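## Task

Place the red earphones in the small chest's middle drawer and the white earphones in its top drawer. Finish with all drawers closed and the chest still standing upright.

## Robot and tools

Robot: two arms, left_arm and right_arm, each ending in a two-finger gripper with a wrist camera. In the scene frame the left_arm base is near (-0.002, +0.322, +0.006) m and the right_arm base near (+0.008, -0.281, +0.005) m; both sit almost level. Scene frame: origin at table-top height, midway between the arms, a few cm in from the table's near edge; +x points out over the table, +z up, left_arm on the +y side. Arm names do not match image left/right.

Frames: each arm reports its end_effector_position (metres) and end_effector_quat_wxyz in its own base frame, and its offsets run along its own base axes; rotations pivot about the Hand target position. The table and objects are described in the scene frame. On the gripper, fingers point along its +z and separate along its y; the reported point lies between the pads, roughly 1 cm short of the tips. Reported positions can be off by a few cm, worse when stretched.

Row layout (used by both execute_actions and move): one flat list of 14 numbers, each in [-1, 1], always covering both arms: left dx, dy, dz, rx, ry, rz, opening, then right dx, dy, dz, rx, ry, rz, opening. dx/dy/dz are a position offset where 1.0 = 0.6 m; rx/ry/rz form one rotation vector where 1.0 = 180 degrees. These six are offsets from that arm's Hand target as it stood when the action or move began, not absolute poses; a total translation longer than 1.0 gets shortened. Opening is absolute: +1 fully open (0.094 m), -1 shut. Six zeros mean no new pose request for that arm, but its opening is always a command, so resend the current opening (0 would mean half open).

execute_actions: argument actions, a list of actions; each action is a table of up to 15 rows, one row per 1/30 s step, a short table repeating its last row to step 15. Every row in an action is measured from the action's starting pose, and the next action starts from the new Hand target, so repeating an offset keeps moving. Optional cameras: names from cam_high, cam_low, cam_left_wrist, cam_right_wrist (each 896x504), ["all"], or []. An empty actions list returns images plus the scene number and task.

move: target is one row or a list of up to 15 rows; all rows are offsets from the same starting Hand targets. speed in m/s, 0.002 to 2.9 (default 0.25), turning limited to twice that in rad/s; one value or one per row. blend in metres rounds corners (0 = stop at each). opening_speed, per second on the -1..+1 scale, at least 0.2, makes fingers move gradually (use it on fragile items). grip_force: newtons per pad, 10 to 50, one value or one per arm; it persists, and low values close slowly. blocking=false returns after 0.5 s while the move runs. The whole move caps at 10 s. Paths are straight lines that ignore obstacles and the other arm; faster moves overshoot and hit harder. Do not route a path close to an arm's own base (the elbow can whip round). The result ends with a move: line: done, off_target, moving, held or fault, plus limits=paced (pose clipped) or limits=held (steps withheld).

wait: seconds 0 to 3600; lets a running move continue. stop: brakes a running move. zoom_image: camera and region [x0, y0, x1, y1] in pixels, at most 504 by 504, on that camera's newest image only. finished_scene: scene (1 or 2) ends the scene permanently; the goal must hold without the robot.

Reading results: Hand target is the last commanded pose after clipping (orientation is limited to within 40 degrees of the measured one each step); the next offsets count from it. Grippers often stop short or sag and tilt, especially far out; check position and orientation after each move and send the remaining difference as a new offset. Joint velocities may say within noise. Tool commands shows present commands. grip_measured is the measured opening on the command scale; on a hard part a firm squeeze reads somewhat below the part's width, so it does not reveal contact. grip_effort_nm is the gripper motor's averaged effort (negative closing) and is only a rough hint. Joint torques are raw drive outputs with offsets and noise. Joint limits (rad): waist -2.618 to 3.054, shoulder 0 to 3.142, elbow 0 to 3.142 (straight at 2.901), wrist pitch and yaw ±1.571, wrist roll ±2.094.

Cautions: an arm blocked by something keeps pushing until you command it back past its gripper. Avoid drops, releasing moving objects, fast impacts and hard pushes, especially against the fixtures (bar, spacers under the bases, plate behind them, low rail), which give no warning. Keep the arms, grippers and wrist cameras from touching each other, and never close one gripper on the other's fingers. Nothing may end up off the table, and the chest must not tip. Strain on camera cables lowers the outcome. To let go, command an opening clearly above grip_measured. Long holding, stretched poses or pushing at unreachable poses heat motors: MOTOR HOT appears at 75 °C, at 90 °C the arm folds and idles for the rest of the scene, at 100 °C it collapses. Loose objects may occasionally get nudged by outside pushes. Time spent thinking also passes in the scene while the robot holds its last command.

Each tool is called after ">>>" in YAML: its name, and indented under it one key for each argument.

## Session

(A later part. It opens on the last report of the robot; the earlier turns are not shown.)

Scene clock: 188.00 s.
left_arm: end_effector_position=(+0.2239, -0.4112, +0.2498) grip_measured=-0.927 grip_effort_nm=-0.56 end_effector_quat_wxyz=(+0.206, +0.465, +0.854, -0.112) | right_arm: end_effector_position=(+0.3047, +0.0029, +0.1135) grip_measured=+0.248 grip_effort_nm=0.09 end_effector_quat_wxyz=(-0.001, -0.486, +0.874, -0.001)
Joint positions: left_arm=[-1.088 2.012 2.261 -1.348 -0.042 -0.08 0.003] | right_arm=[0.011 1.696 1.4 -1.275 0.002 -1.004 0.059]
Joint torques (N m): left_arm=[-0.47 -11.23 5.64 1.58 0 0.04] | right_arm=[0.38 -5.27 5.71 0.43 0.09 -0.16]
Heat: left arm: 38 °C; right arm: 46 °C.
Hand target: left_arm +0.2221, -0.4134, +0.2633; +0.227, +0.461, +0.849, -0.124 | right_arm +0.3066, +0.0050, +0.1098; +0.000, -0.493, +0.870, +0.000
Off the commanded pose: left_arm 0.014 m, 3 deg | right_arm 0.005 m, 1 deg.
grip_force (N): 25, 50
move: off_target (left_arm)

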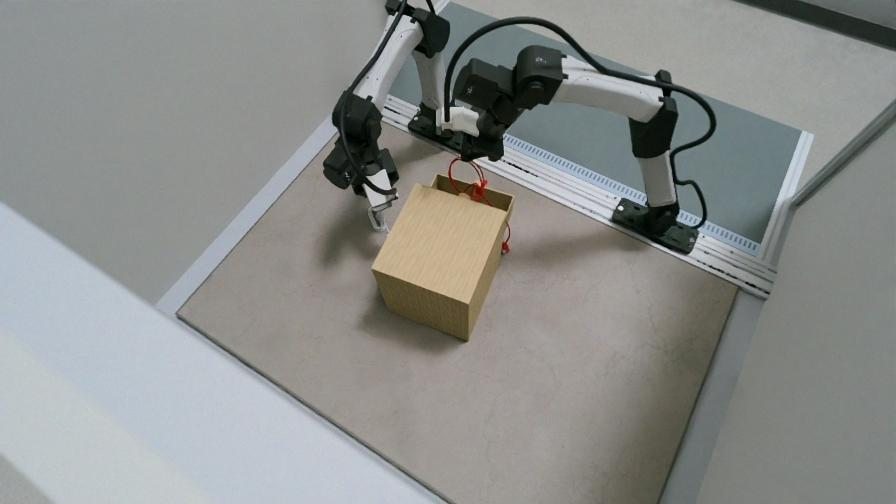

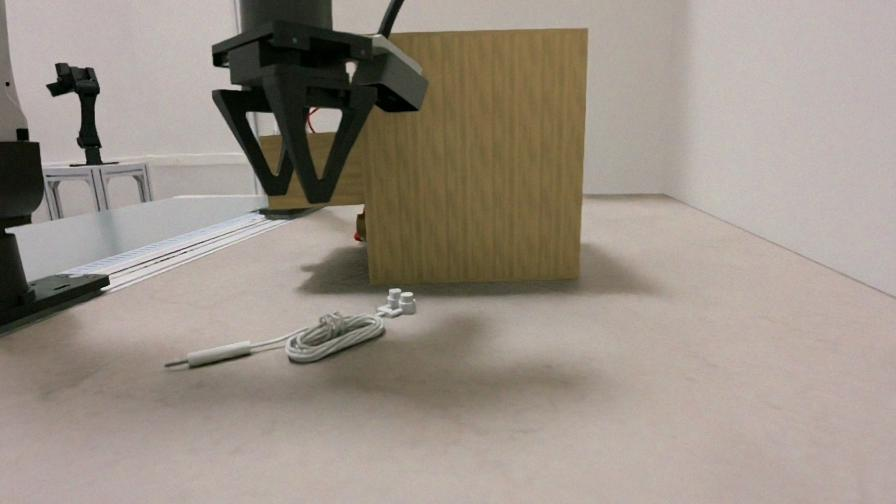

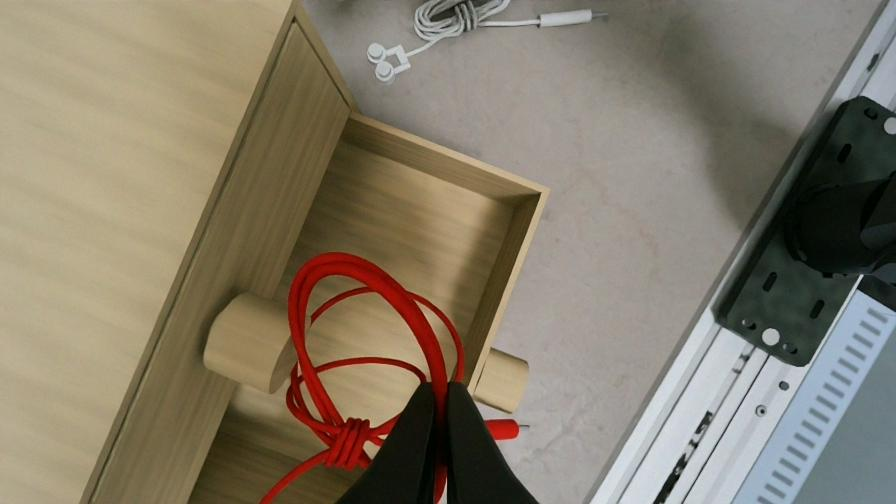

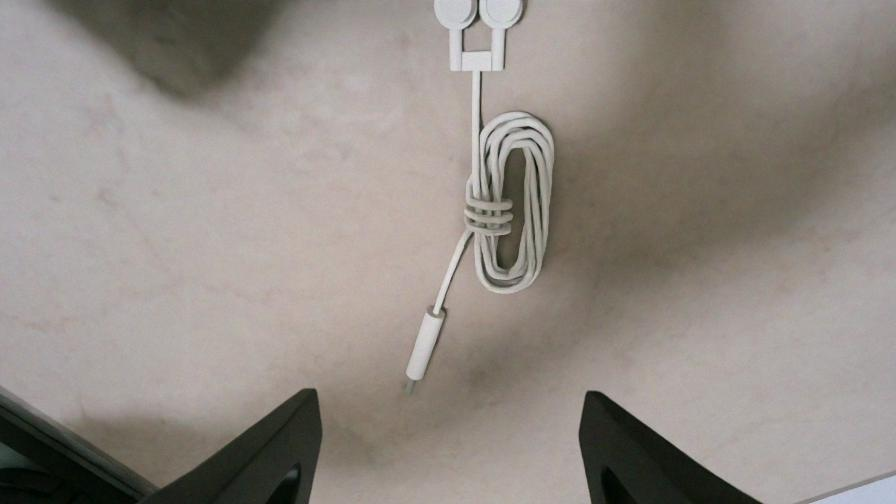

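>>> move:
  target:
    - [0,0,0.2,-0.0933,-0.0605,0,-1,-0.0438,0.0143,-0.06,0,0,0,0.38]
    - [0.027,-0.067,0.2,-0.0933,-0.0605,0,-1,-0.0438,0.0143,-0.178,0,0,0,0.38]
  speed: 0.15
  cameras: ["all"]

Scene clock: 209.70 s.
left_arm: end_effector_position=(+0.2405, -0.4513, +0.3806) grip_measured=-0.927 grip_effort_nm=-0.56 end_effector_quat_wxyz=(+0.380, +0.428, +0.792, -0.211) | right_arm: end_effector_position=(+0.2669, +0.0107, +0.0109) grip_measured=+0.378 grip_effort_nm=0.09 end_effector_quat_wxyz=(-0.022, -0.492, +0.870, +0.010)
Joint positions: left_arm=[-1.11 2.156 2.841 -1.358 -0.084 -0.08 0.003] | right_arm=[0.042 1.705 0.985 -0.899 0.003 -0.986 0.065]
Joint torques (N m): left_arm=[-0.59 -7.92 7.38 1.92 -0.05 0.16] | right_arm=[0.49 -4.18 4.42 0.95 0.07 -0.05]
Motor temperatures (°C): left_arm=[23 36 36 32 25 28 25] | right_arm=[24 34 43 29 26 26 26]
Heat: left arm: 36 °C; right arm: 43 °C.
Hand target: left_arm +0.2384, -0.4537, +0.3833; +0.371, +0.433, +0.796, -0.202 | right_arm +0.2802, +0.0136, +0.0030; +0.000, -0.492, +0.870, +0.000
Off the commanded pose: left_arm 0.004 m, 2 deg | right_arm 0.016 m, 3 deg.
elbow stopped short (left arm): the move would have taken joint 3 (elbow) straighter than the controller allows.
grip_force (N): 25, 50
move: off_target (right_arm)

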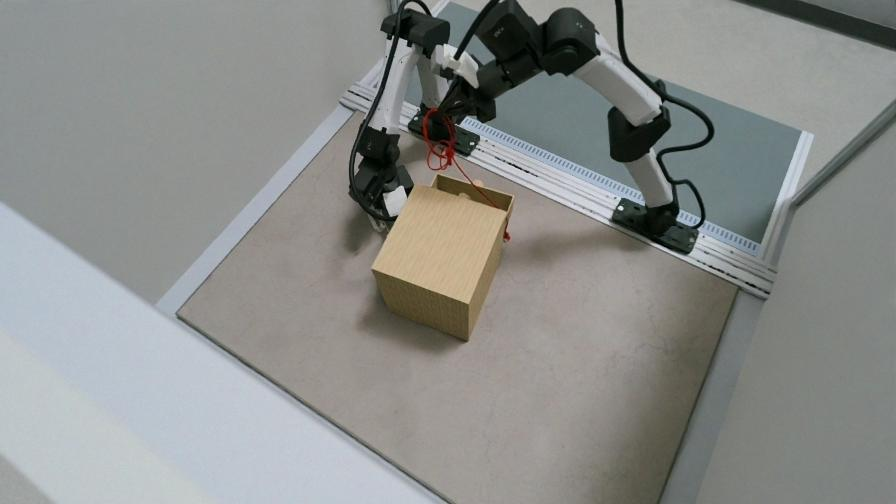

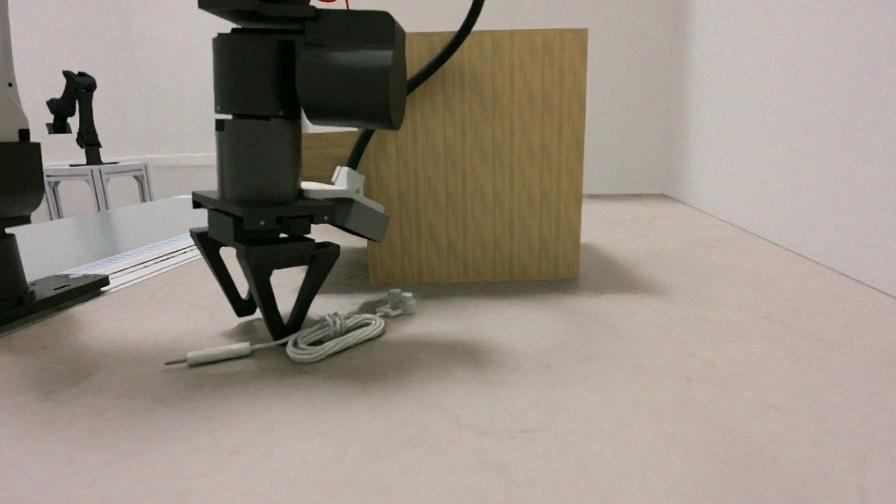

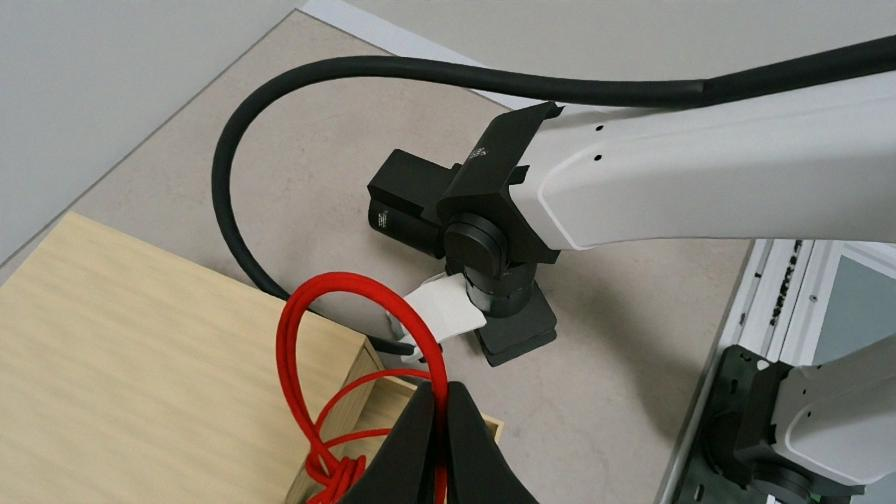

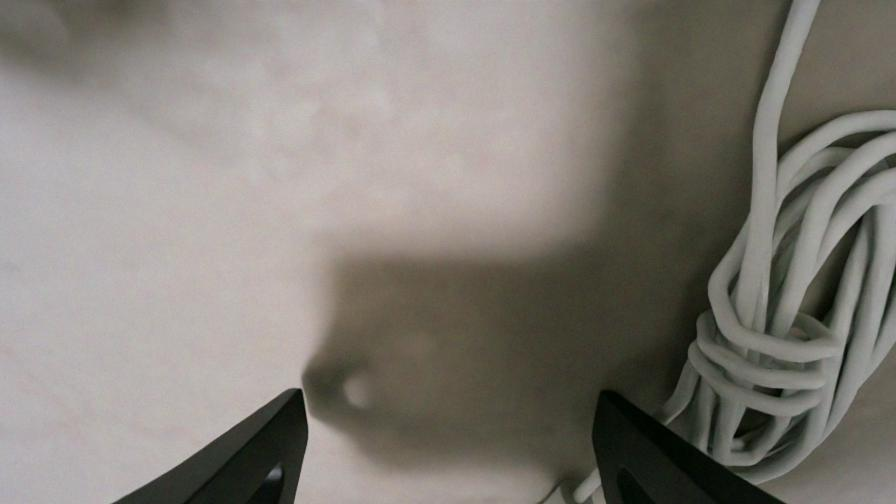

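>>> zoom_image:
  camera: "cam_high"
  region: [400, 90, 560, 260]

>>> zoom_image:
  camera: "cam_low"
  region: [290, 0, 420, 260]

Scaled by 2.965 from the camera's image (finer frame: 1280x720).

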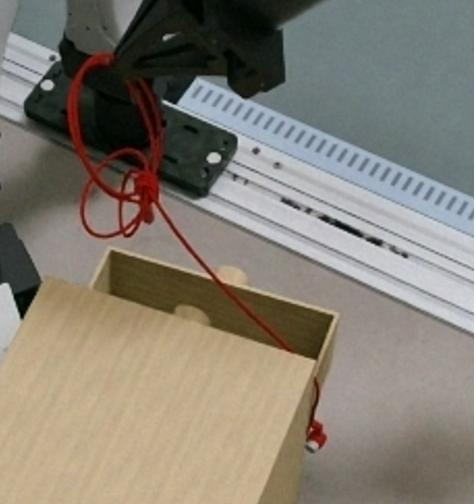

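Scaled by 1.938 from the camera's image (finer frame: 1280x720).

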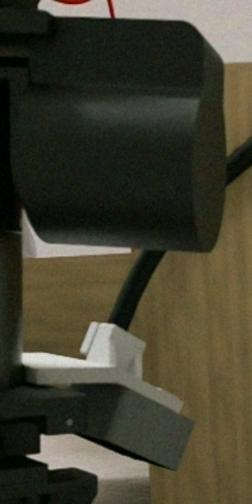

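>>> move:
  target:
    - [-0.005,0.081,0,0,0,0,-1,0,0,0.08,0,0,0,0.38]
    - [-0.005,0.081,-0.12,0,0,0,-1,0.0763,-0.0485,0.08,0,0,0,0.38]
    - [-0.005,0.081,-0.283,0,0,0,-1,0.0763,-0.0485,0.005,0,0,0,0.38]
  speed: 0.15
  cameras: ["all"]

Scene clock: 229.33 s.
left_arm: end_effector_position=(+0.2336, -0.4037, +0.2021) grip_measured=-0.927 grip_effort_nm=-0.56 end_effector_quat_wxyz=(+0.354, +0.435, +0.806, -0.190) | right_arm: end_effector_position=(+0.3262, -0.0142, +0.0111) grip_measured=+0.378 grip_effort_nm=0.09 end_effector_quat_wxyz=(+0.001, -0.491, +0.871, -0.002)
Joint positions: left_arm=[-1.068 1.617 1.349 -0.477 -0.058 -0.052 0.003] | right_arm=[-0.042 1.867 1.19 -0.889 0.003 -1.069 0.065]
Joint torques (N m): left_arm=[0.68 -8.58 7.04 2.21 0.11 0.24] | right_arm=[-0.66 -6.13 4.75 0.42 0.11 -0.14]
Heat: left arm: 37 °C; right arm: 42 °C.
Hand target: left_arm +0.2353, -0.4050, +0.2134; +0.371, +0.433, +0.796, -0.202 | right_arm +0.3261, -0.0155, +0.0060; +0.000, -0.492, +0.870, +0.000
Off the commanded pose: left_arm 0.012 m, 3 deg | right_arm 0.005 m, 0 deg.
grip_force (N): 25, 50
move: off_target (left_arm)

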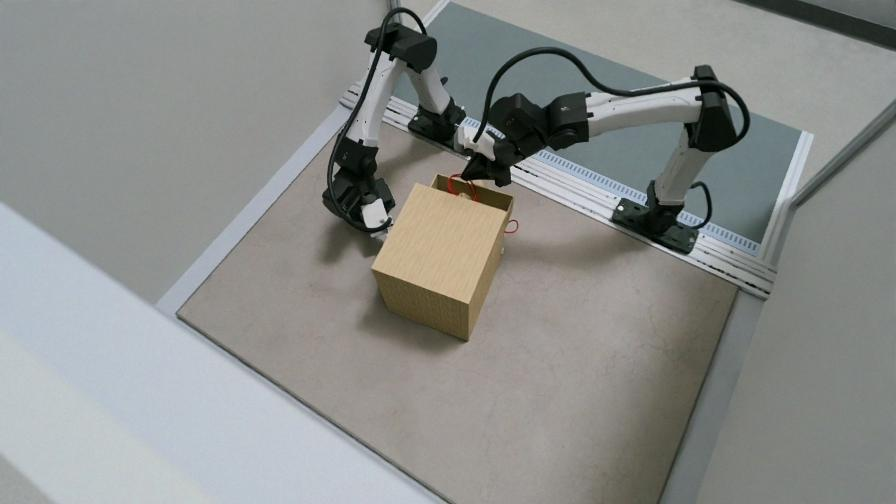

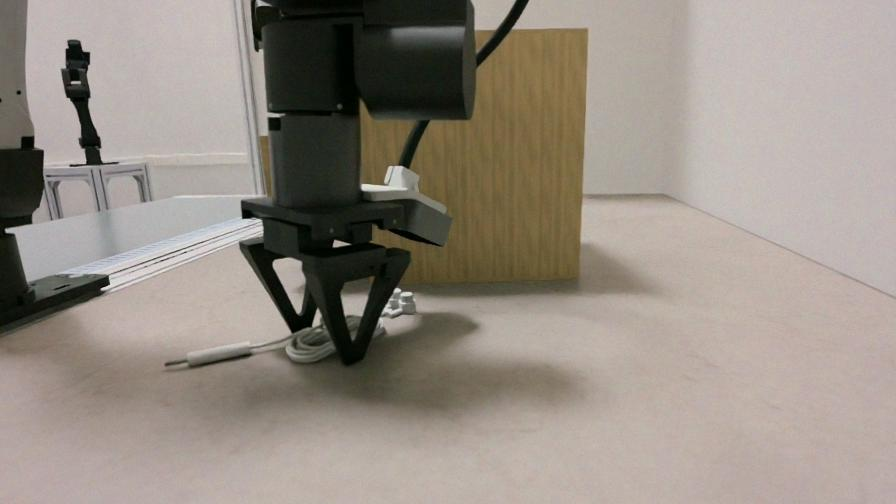

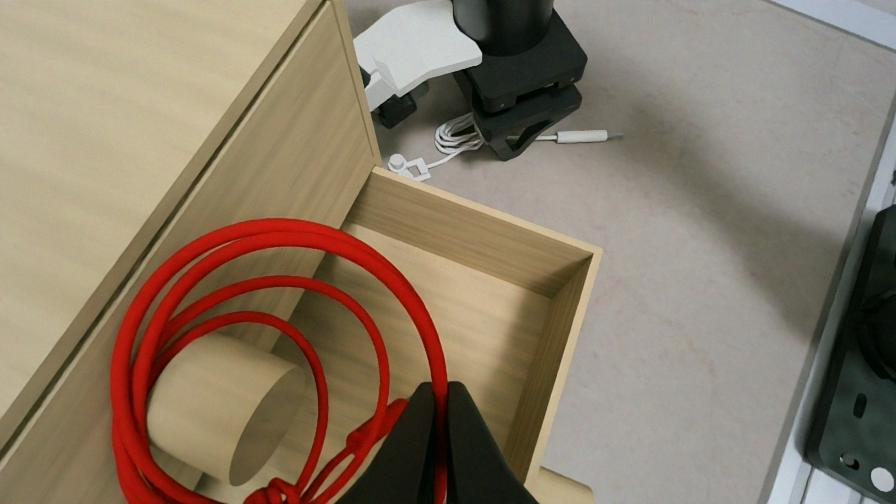

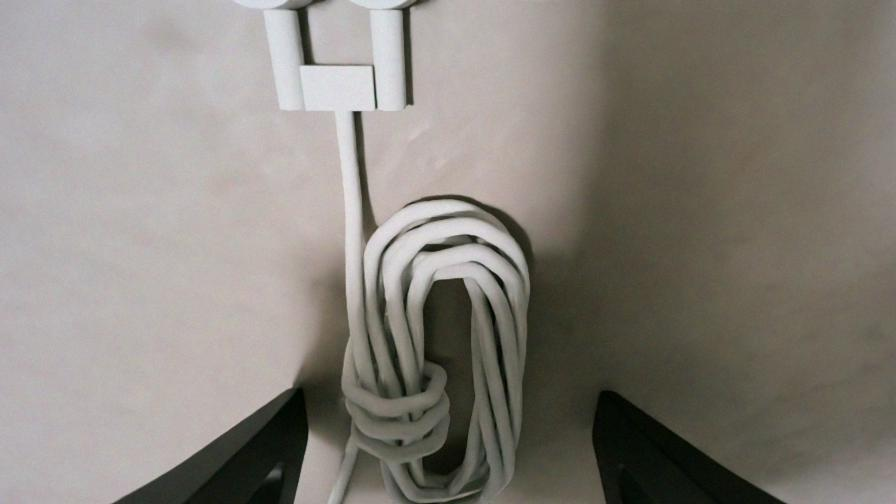

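>>> move:
  target:
    - [0,0,0.15,0,0,0,-1,0,0,0,0,0,0,-1]
    - [-0.019,-0.044,0.15,0,0,0.2056,-1,0,0,0.2,0,0,0,-1]
    - [-0.019,-0.044,0,0,0,0.2056,-1,0,0,0.2,0,0,0,-1]
  speed: 0.15
  grip_force: [25,35]
  cameras: ["all"]

Scene clock: 250.07 s.
left_arm: end_effector_position=(+0.2256, -0.4295, +0.1992) grip_measured=-0.927 grip_effort_nm=-0.56 end_effector_quat_wxyz=(+0.401, +0.163, +0.899, -0.056) | right_arm: end_effector_position=(+0.3202, -0.0140, +0.1108) grip_measured=-0.856 grip_effort_nm=-0.75 end_effector_quat_wxyz=(-0.021, -0.491, +0.871, +0.011)
Joint positions: left_arm=[-1.312 1.93 1.765 -0.863 -0.67 -0.76 0.003] | right_arm=[-0.042 1.801 1.513 -1.33 0.003 -1.069 0.007]
Joint torques (N m): left_arm=[-0.42 -11.3 6.39 1.66 -0.41 0.21] | right_arm=[-0.47 -8.7 8.38 0.06 0.07 -0.19]
Heat: left arm: 38 °C; right arm: 41 °C.
Hand target: left_arm +0.2240, -0.4314, +0.2135; +0.416, +0.158, +0.893, -0.074 | right_arm +0.3260, -0.0155, +0.1259; +0.000, -0.492, +0.870, +0.000
Off the commanded pose: left_arm 0.014 m, 3 deg | right_arm 0.016 m, 3 deg.
grip_force (N): 25, 35
move: off_target (left_arm, right_arm)

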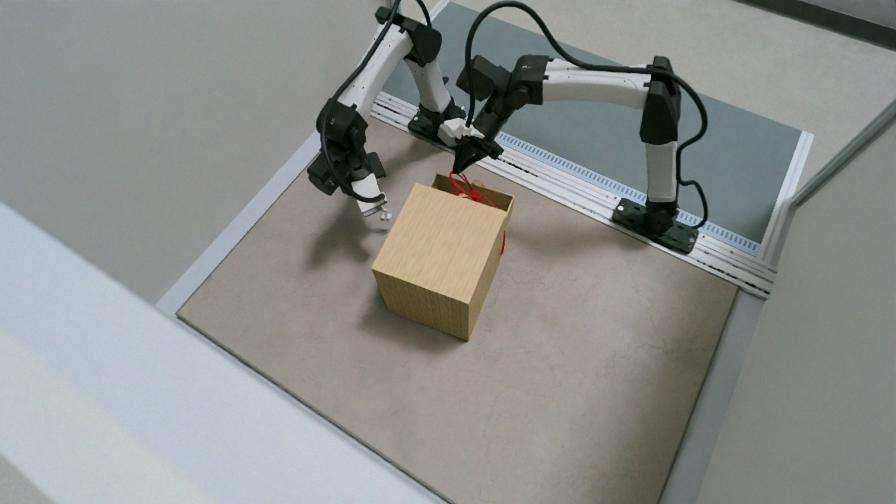

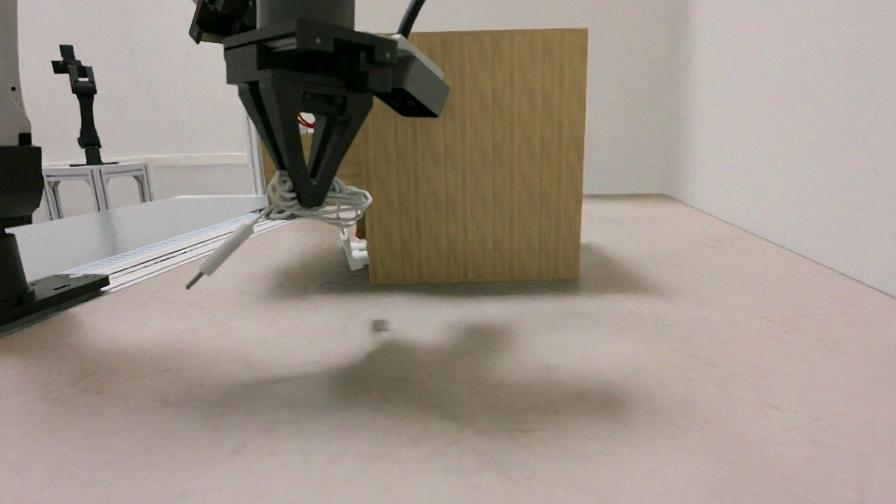

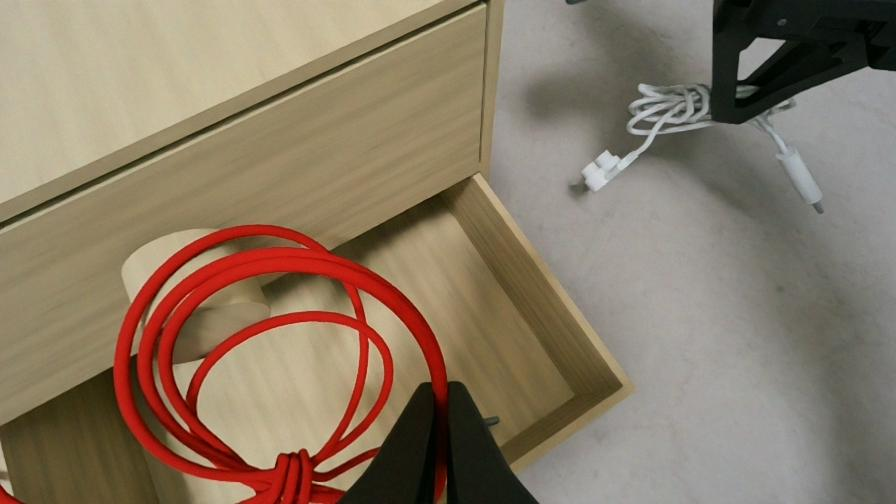

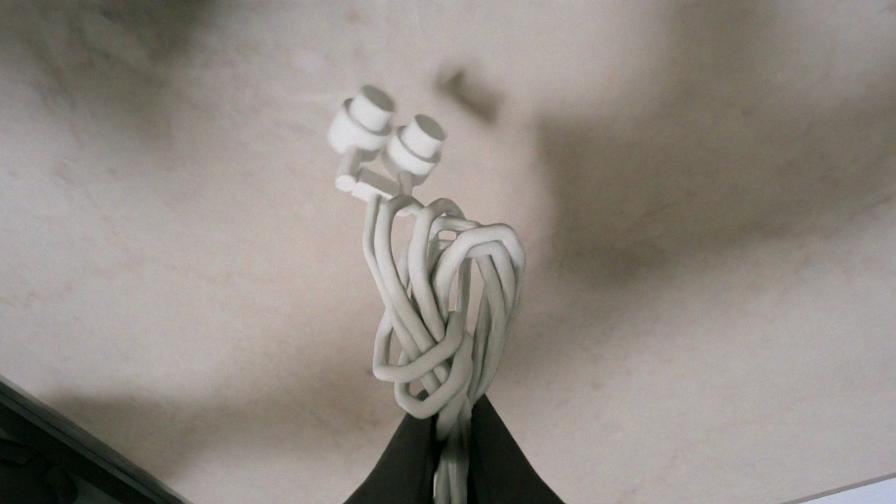

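>>> move:
  target:
    - [0.005,-0.057,0,0,0,0,-1,0,0,0,0,0,0,-1]
    - [0.005,-0.057,-0.058,0,0,0,-1,0,0,0,0,0,0,-1]
    - [0.005,-0.057,-0.058,0,0,0,-0.3,0,0,0,0,0,0,-1]
    - [-0.01,-0.02,0.2,0,0,0,-0.3,0,0,0,0,0,0,-1]
  speed: 0.12
  cameras: ["cam_high","cam_low","cam_left_wrist"]

>>> zoom_image:
  camera: "cam_high"
  region: [400, 120, 560, 270]

Scene clock: 261.37 s.
left_arm: end_effector_position=(+0.2202, -0.4415, +0.3324) grip_measured=-0.303 grip_effort_nm=0.15 end_effector_quat_wxyz=(+0.421, +0.163, +0.888, -0.086) | right_arm: end_effector_position=(+0.3202, -0.0140, +0.1108) grip_measured=-0.856 grip_effort_nm=-0.75 end_effector_quat_wxyz=(-0.021, -0.491, +0.871, +0.011)
Joint positions: left_arm=[-1.333 2.258 2.839 -1.53 -0.684 -0.742 0.033] | right_arm=[-0.042 1.801 1.513 -1.33 0.003 -1.069 0.007]
Joint torques (N m): left_arm=[-0.55 -8.42 7.41 1.36 -0.36 0.06] | right_arm=[-0.77 -8.77 8.51 0.05 0.07 -0.17]
Heat: left arm: 38 °C; right arm: 44 °C.
Hand target: left_arm +0.2179, -0.4434, +0.3337; +0.416, +0.158, +0.893, -0.074 | right_arm +0.3260, -0.0155, +0.1259; +0.000, -0.492, +0.870, +0.000
Off the commanded pose: left_arm 0.003 m, 2 deg | right_arm 0.016 m, 3 deg.
grip_force (N): 25, 35
move: done

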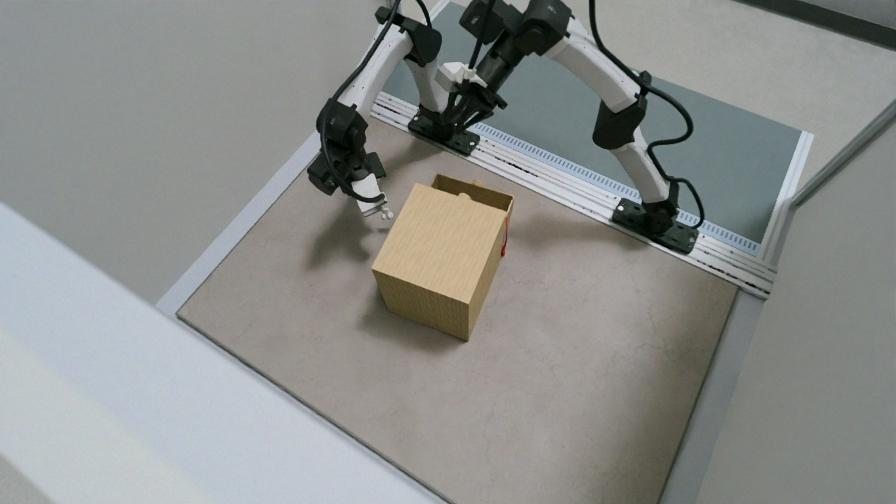

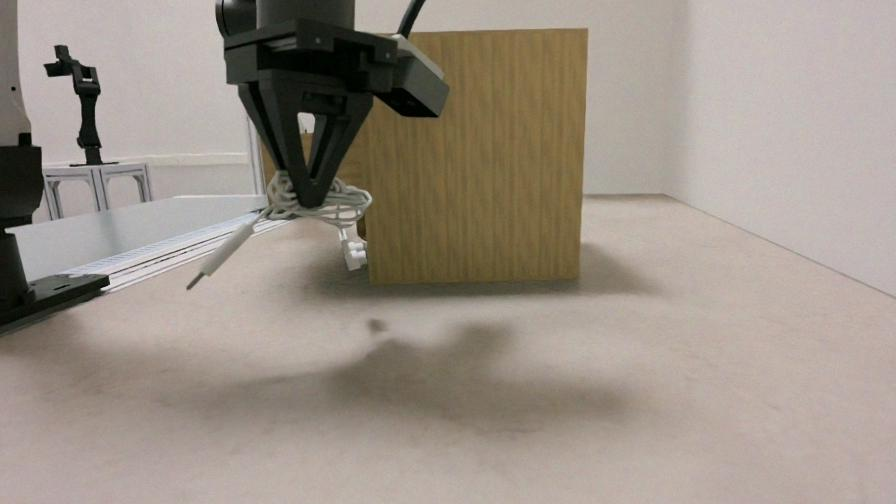

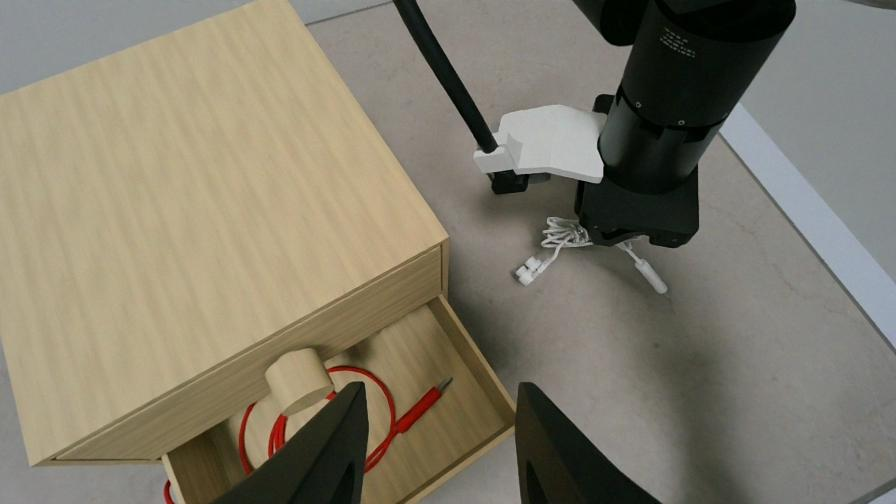

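Scaled by 3.150 from the camera's image (finer frame: 1280x720).

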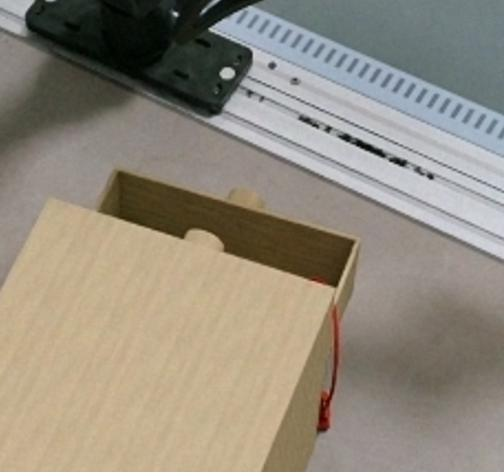

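>>> move:
  target: [-0.0465,0.4557,-0.273,-0.0786,-0.1166,-0.1527,0.2,0,0,0,0,0,0,-1]
  speed: 0.35
  cameras: ["cam_left_wrist"]

Scene clock: 275.77 s.
left_arm: end_effector_position=(+0.1876, -0.1688, +0.1686) grip_measured=+0.197 grip_effort_nm=0.15 end_effector_quat_wxyz=(+0.549, +0.319, +0.731, -0.249) | right_arm: end_effector_position=(+0.3202, -0.0140, +0.1108) grip_measured=-0.856 grip_effort_nm=-0.75 end_effector_quat_wxyz=(-0.021, -0.491, +0.871, +0.011)
Joint positions: left_arm=[-0.534 0.307 0.242 -0.225 0.291 0.071 0.056] | right_arm=[-0.042 1.801 1.513 -1.33 0.003 -1.069 0.007]
Joint torques (N m): left_arm=[0.95 1.76 6.97 2.49 0.26 0.26] | right_arm=[-0.58 -8.7 8.44 0.06 0.1 -0.18]
Motor temperatures (°C): left_arm=[23 34 37 36 25 28 25] | right_arm=[24 40 46 28 26 26 26]
Heat: left arm: 37 °C; right arm: 46 °C.
Hand target: left_arm +0.1900, -0.1699, +0.1697; +0.556, +0.323, +0.725, -0.248 | right_arm +0.3260, -0.0155, +0.1259; +0.000, -0.492, +0.870, +0.000
Off the commanded pose: left_arm 0.003 m, 1 deg | right_arm 0.016 m, 3 deg.
grip_force (N): 25, 35
move: done; limits=paced

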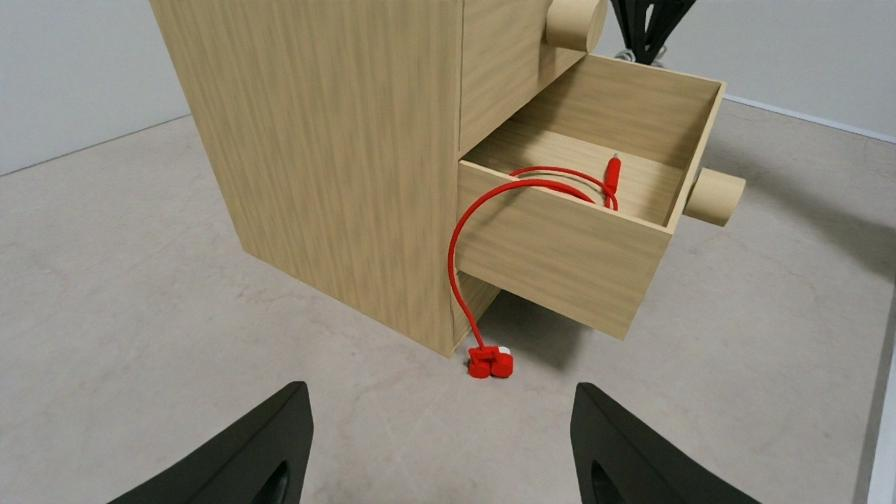

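>>> move:
  target:
    - [0.068,-0.115,-0.173,0.0116,0.0118,0.0446,-0.1,0,0,0,0,0,0,-1]
    - [0.12,-0.158,-0.185,0.0116,0.0118,0.0446,-0.1,0,0,0,0,0,0,-1]
  speed: [0.25,0.08]
  cameras: ["cam_left_wrist","cam_high"]

Scene clock: 295.77 s.
left_arm: end_effector_position=(+0.2557, -0.2568, +0.0472) grip_measured=-0.097 grip_effort_nm=-0.13 end_effector_quat_wxyz=(+0.536, +0.278, +0.774, -0.189) | right_arm: end_effector_position=(+0.3202, -0.0140, +0.1108) grip_measured=-0.856 grip_effort_nm=-0.75 end_effector_quat_wxyz=(-0.021, -0.491, +0.871, +0.011)
Joint positions: left_arm=[-0.871 1.702 0.203 1.132 -0.174 -0.06 0.042] | right_arm=[-0.042 1.801 1.513 -1.33 0.003 -1.069 0.007]
Joint torques (N m): left_arm=[0.83 -3.84 5.93 2.52 0.19 0.23] | right_arm=[-0.51 -8.72 8.4 0.03 0.09 -0.11]
Heat: left arm: 40 °C; right arm: 47 °C.
Hand target: left_arm +0.2621, -0.2647, +0.0588; +0.553, +0.277, +0.760, -0.201 | right_arm +0.3260, -0.0155, +0.1259; +0.000, -0.492, +0.870, +0.000
Off the commanded pose: left_arm 0.015 m, 3 deg | right_arm 0.016 m, 3 deg.
grip_force (N): 25, 35
move: off_target (left_arm)
Images, in order (width x height): cam_high 896x504, cam_left_wrist 896x504.

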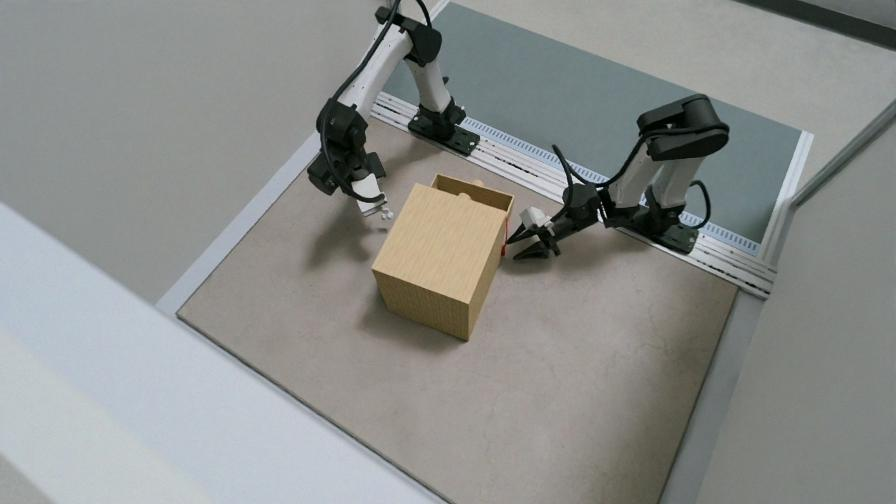

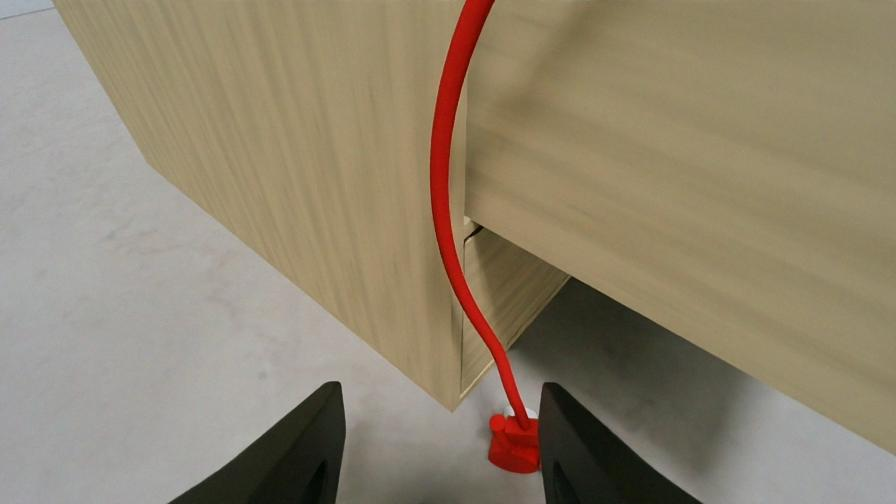

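>>> move:
  target:
    - [0,-0.021,0,0,0,0,-0.1,0,0,0,0,0,0,-1]
    - [0,-0.021,0,0,0,0,-1,0,0,0,0,0,0,-1]
    - [-0.042,0.029,0,0,0,0,-1,0,0,0,0,0,0,-1]
    - [-0.042,0.029,0.267,0,0,0,-1,0,0,0,0,0,0,-1]
  speed: [0.1,0.1,0.1,0.15]
  cameras: ["cam_left_wrist","cam_high"]

Scene clock: 310.03 s.
left_arm: end_effector_position=(+0.2348, -0.2421, +0.2026) grip_measured=-0.976 grip_effort_nm=-0.56 end_effector_quat_wxyz=(+0.542, +0.282, +0.768, -0.191) | right_arm: end_effector_position=(+0.3202, -0.0140, +0.1108) grip_measured=-0.856 grip_effort_nm=-0.75 end_effector_quat_wxyz=(-0.021, -0.491, +0.871, +0.011)
Joint positions: left_arm=[-0.904 0.901 0.528 0.019 -0.201 -0.059 0.001] | right_arm=[-0.042 1.801 1.513 -1.33 0.003 -1.069 0.007]
Joint torques (N m): left_arm=[-0.13 -1.28 11.38 2.25 0.04 0.05] | right_arm=[-0.65 -8.7 8.46 0.05 0.05 -0.12]
Motor temperatures (°C): left_arm=[23 30 37 41 25 28 25] | right_arm=[24 42 48 28 26 26 27]
Heat: left arm: 41 °C; right arm: 48 °C.
Hand target: left_arm +0.2369, -0.2474, +0.2190; +0.553, +0.277, +0.760, -0.201 | right_arm +0.3260, -0.0155, +0.1259; +0.000, -0.492, +0.870, +0.000
Off the commanded pose: left_arm 0.017 m, 2 deg | right_arm 0.016 m, 3 deg.
grip_force (N): 25, 35
move: off_target (left_arm); target 2's new opening was sent with left_arm's hand 0.013 m and 2 deg from that target
Images, in order (width x height): cam_high 896x504, cam_left_wrist 896x504.

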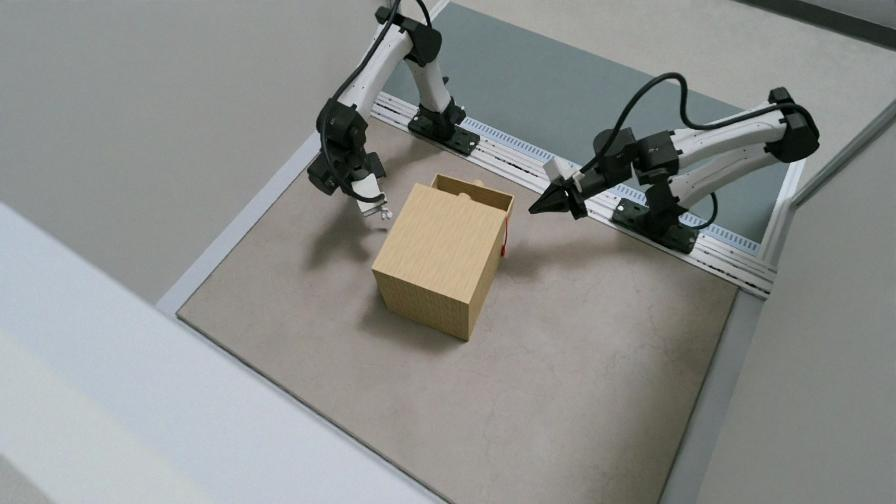

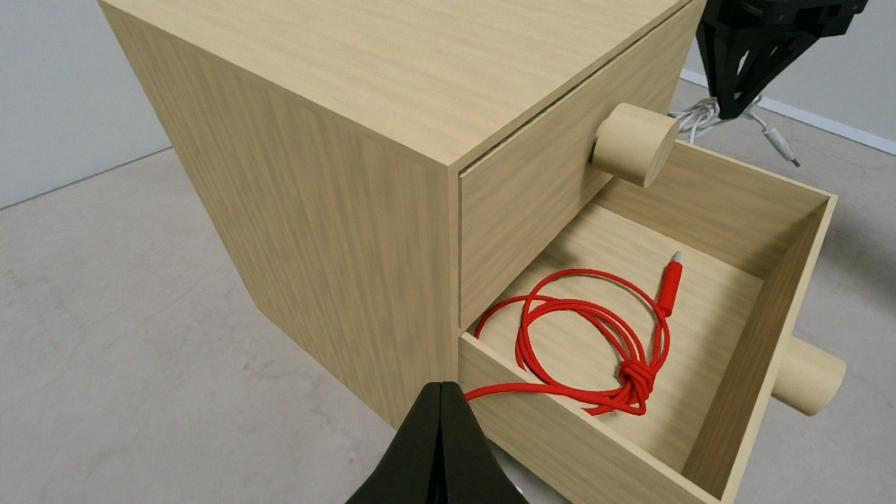

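>>> move:
  target: [-0.003,-0.088,0.03,0.4374,0.0385,-0.4267,-0.1,0,0,0,0,0,0,-1]
  speed: 0.4
  cameras: ["cam_left_wrist","cam_high"]

Scene clock: 326.80 s.
left_arm: end_effector_position=(+0.2355, -0.2971, +0.2331) grip_measured=-0.103 grip_effort_nm=0.15 end_effector_quat_wxyz=(+0.113, +0.896, +0.430, +0.022) | right_arm: end_effector_position=(+0.3202, -0.0140, +0.1108) grip_measured=-0.856 grip_effort_nm=-0.75 end_effector_quat_wxyz=(-0.021, -0.491, +0.871, +0.011)
Joint positions: left_arm=[-0.897 1.857 2.059 -1.542 0.008 1.349 0.042] | right_arm=[-0.042 1.801 1.513 -1.33 0.003 -1.069 0.007]
Joint torques (N m): left_arm=[-0.46 -6.46 8.68 0.74 0.07 0.21] | right_arm=[-0.55 -8.72 8.42 0.06 0.08 -0.18]
Heat: left arm: 42 °C; right arm: 49 °C.
Hand target: left_arm +0.2351, -0.3002, +0.2370; +0.000, +0.906, +0.423, +0.000 | right_arm +0.3260, -0.0155, +0.1259; +0.000, -0.492, +0.870, +0.000
Off the commanded pose: left_arm 0.005 m, 13 deg | right_arm 0.016 m, 3 deg.
joint sent to its limit (left arm) — joint 4 (wrist pitch), lower limit. The joint targets are off in orientation, not in position.
grip_force (N): 25, 35
move: off_target (left_arm)
Images, in order (width x height): cam_high 896x504, cam_left_wrist 896x504.

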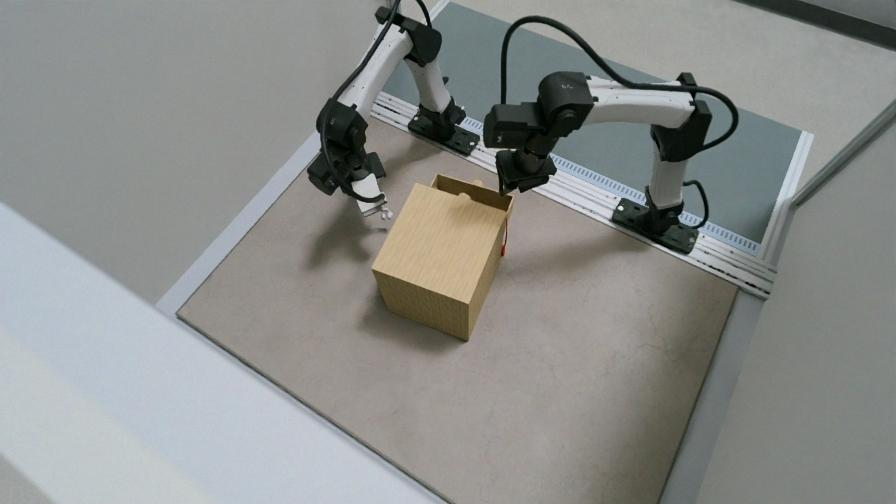

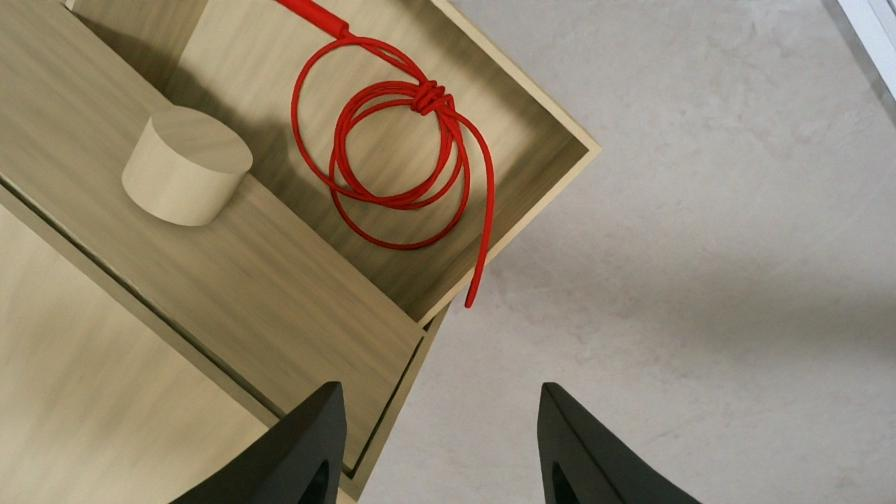

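>>> move:
  target:
    - [0.015,-0.015,-0.195,0,0,0,-0.1,0,0,0,0,0,0,-1]
    - [0.015,-0.015,-0.195,0,0,0,-1,0,0,0,0,0,0,-1]
    - [0.015,-0.02,0.07,0,0,0,-1,0,0,0,0,0,0,-1]
  speed: 0.12
  cameras: ["cam_left_wrist","cam_high","cam_low"]

Scene clock: 344.27 s.
left_arm: end_effector_position=(+0.2400, -0.3099, +0.2629) grip_measured=-0.976 grip_effort_nm=-0.56 end_effector_quat_wxyz=(+0.155, +0.896, +0.414, +0.033) | right_arm: end_effector_position=(+0.3202, -0.0140, +0.1108) grip_measured=-0.856 grip_effort_nm=-0.75 end_effector_quat_wxyz=(-0.021, -0.491, +0.871, +0.011)
Joint positions: left_arm=[-0.909 1.881 2.199 -1.571 0.007 1.366 0.001] | right_arm=[-0.042 1.801 1.513 -1.33 0.003 -1.069 0.007]
Joint torques (N m): left_arm=[0.7 -8.73 8.2 1.17 0.08 0.04] | right_arm=[-0.55 -8.73 8.53 0 0.11 -0.15]
Heat: left arm: 38 °C; right arm: 49 °C.
Hand target: left_arm +0.2440, -0.3122, +0.2791; +0.000, +0.906, +0.423, +0.000 | right_arm +0.3260, -0.0155, +0.1259; +0.000, -0.492, +0.870, +0.000
Off the commanded pose: left_arm 0.017 m, 18 deg | right_arm 0.016 m, 3 deg.
joint read past its limit (left arm) — joint 4 (wrist pitch), lower limit.
joint sent to its limit (left arm) — joint 4 (wrist pitch), lower limit. The joint targets are off in orientation, not in position.
grip_force (N): 25, 35
move: off_target (left_arm); target 2's new opening was sent with left_arm's hand 0.025 m and 0 deg from that target
Images, in order (width x height): cam_high 896x504, cam_low 896x504, cam_left_wrist 896x504.

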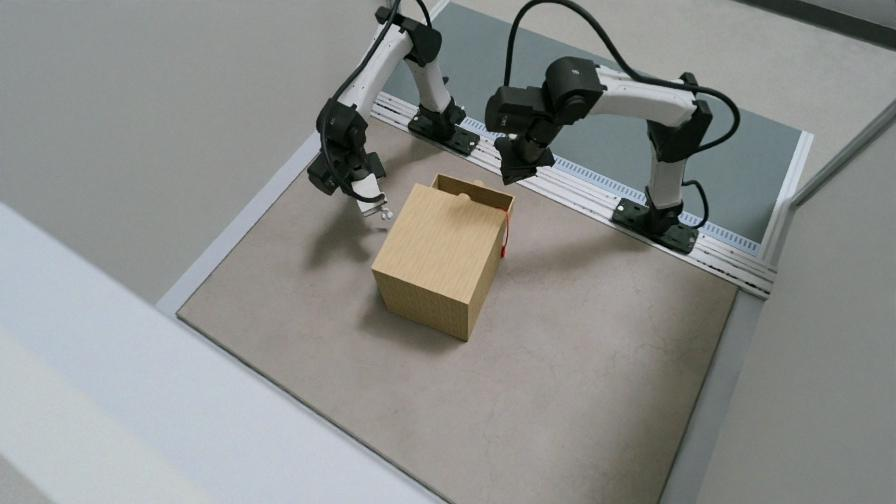

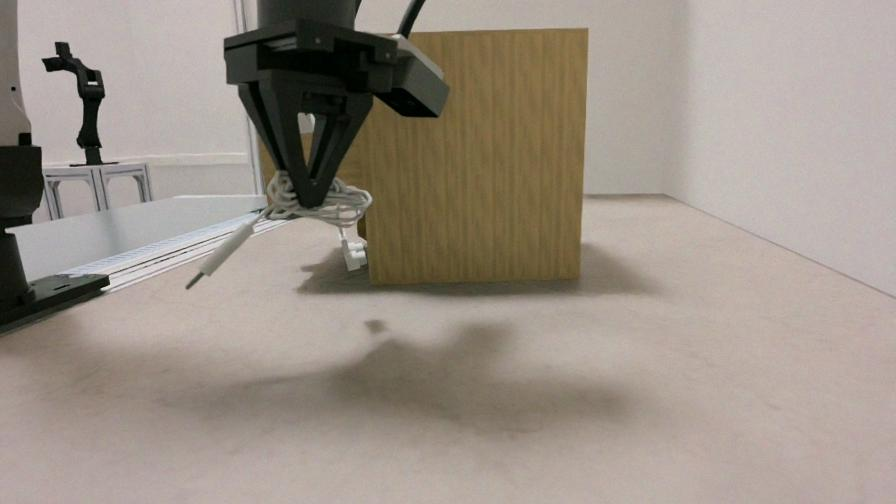

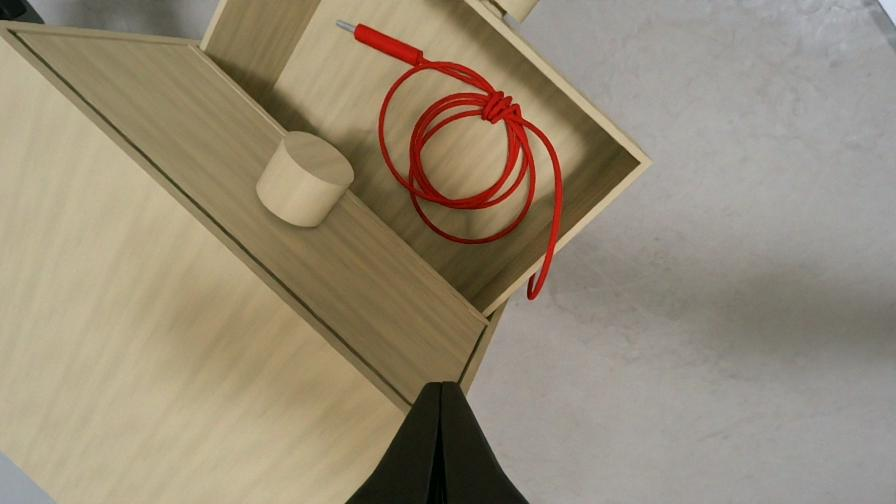

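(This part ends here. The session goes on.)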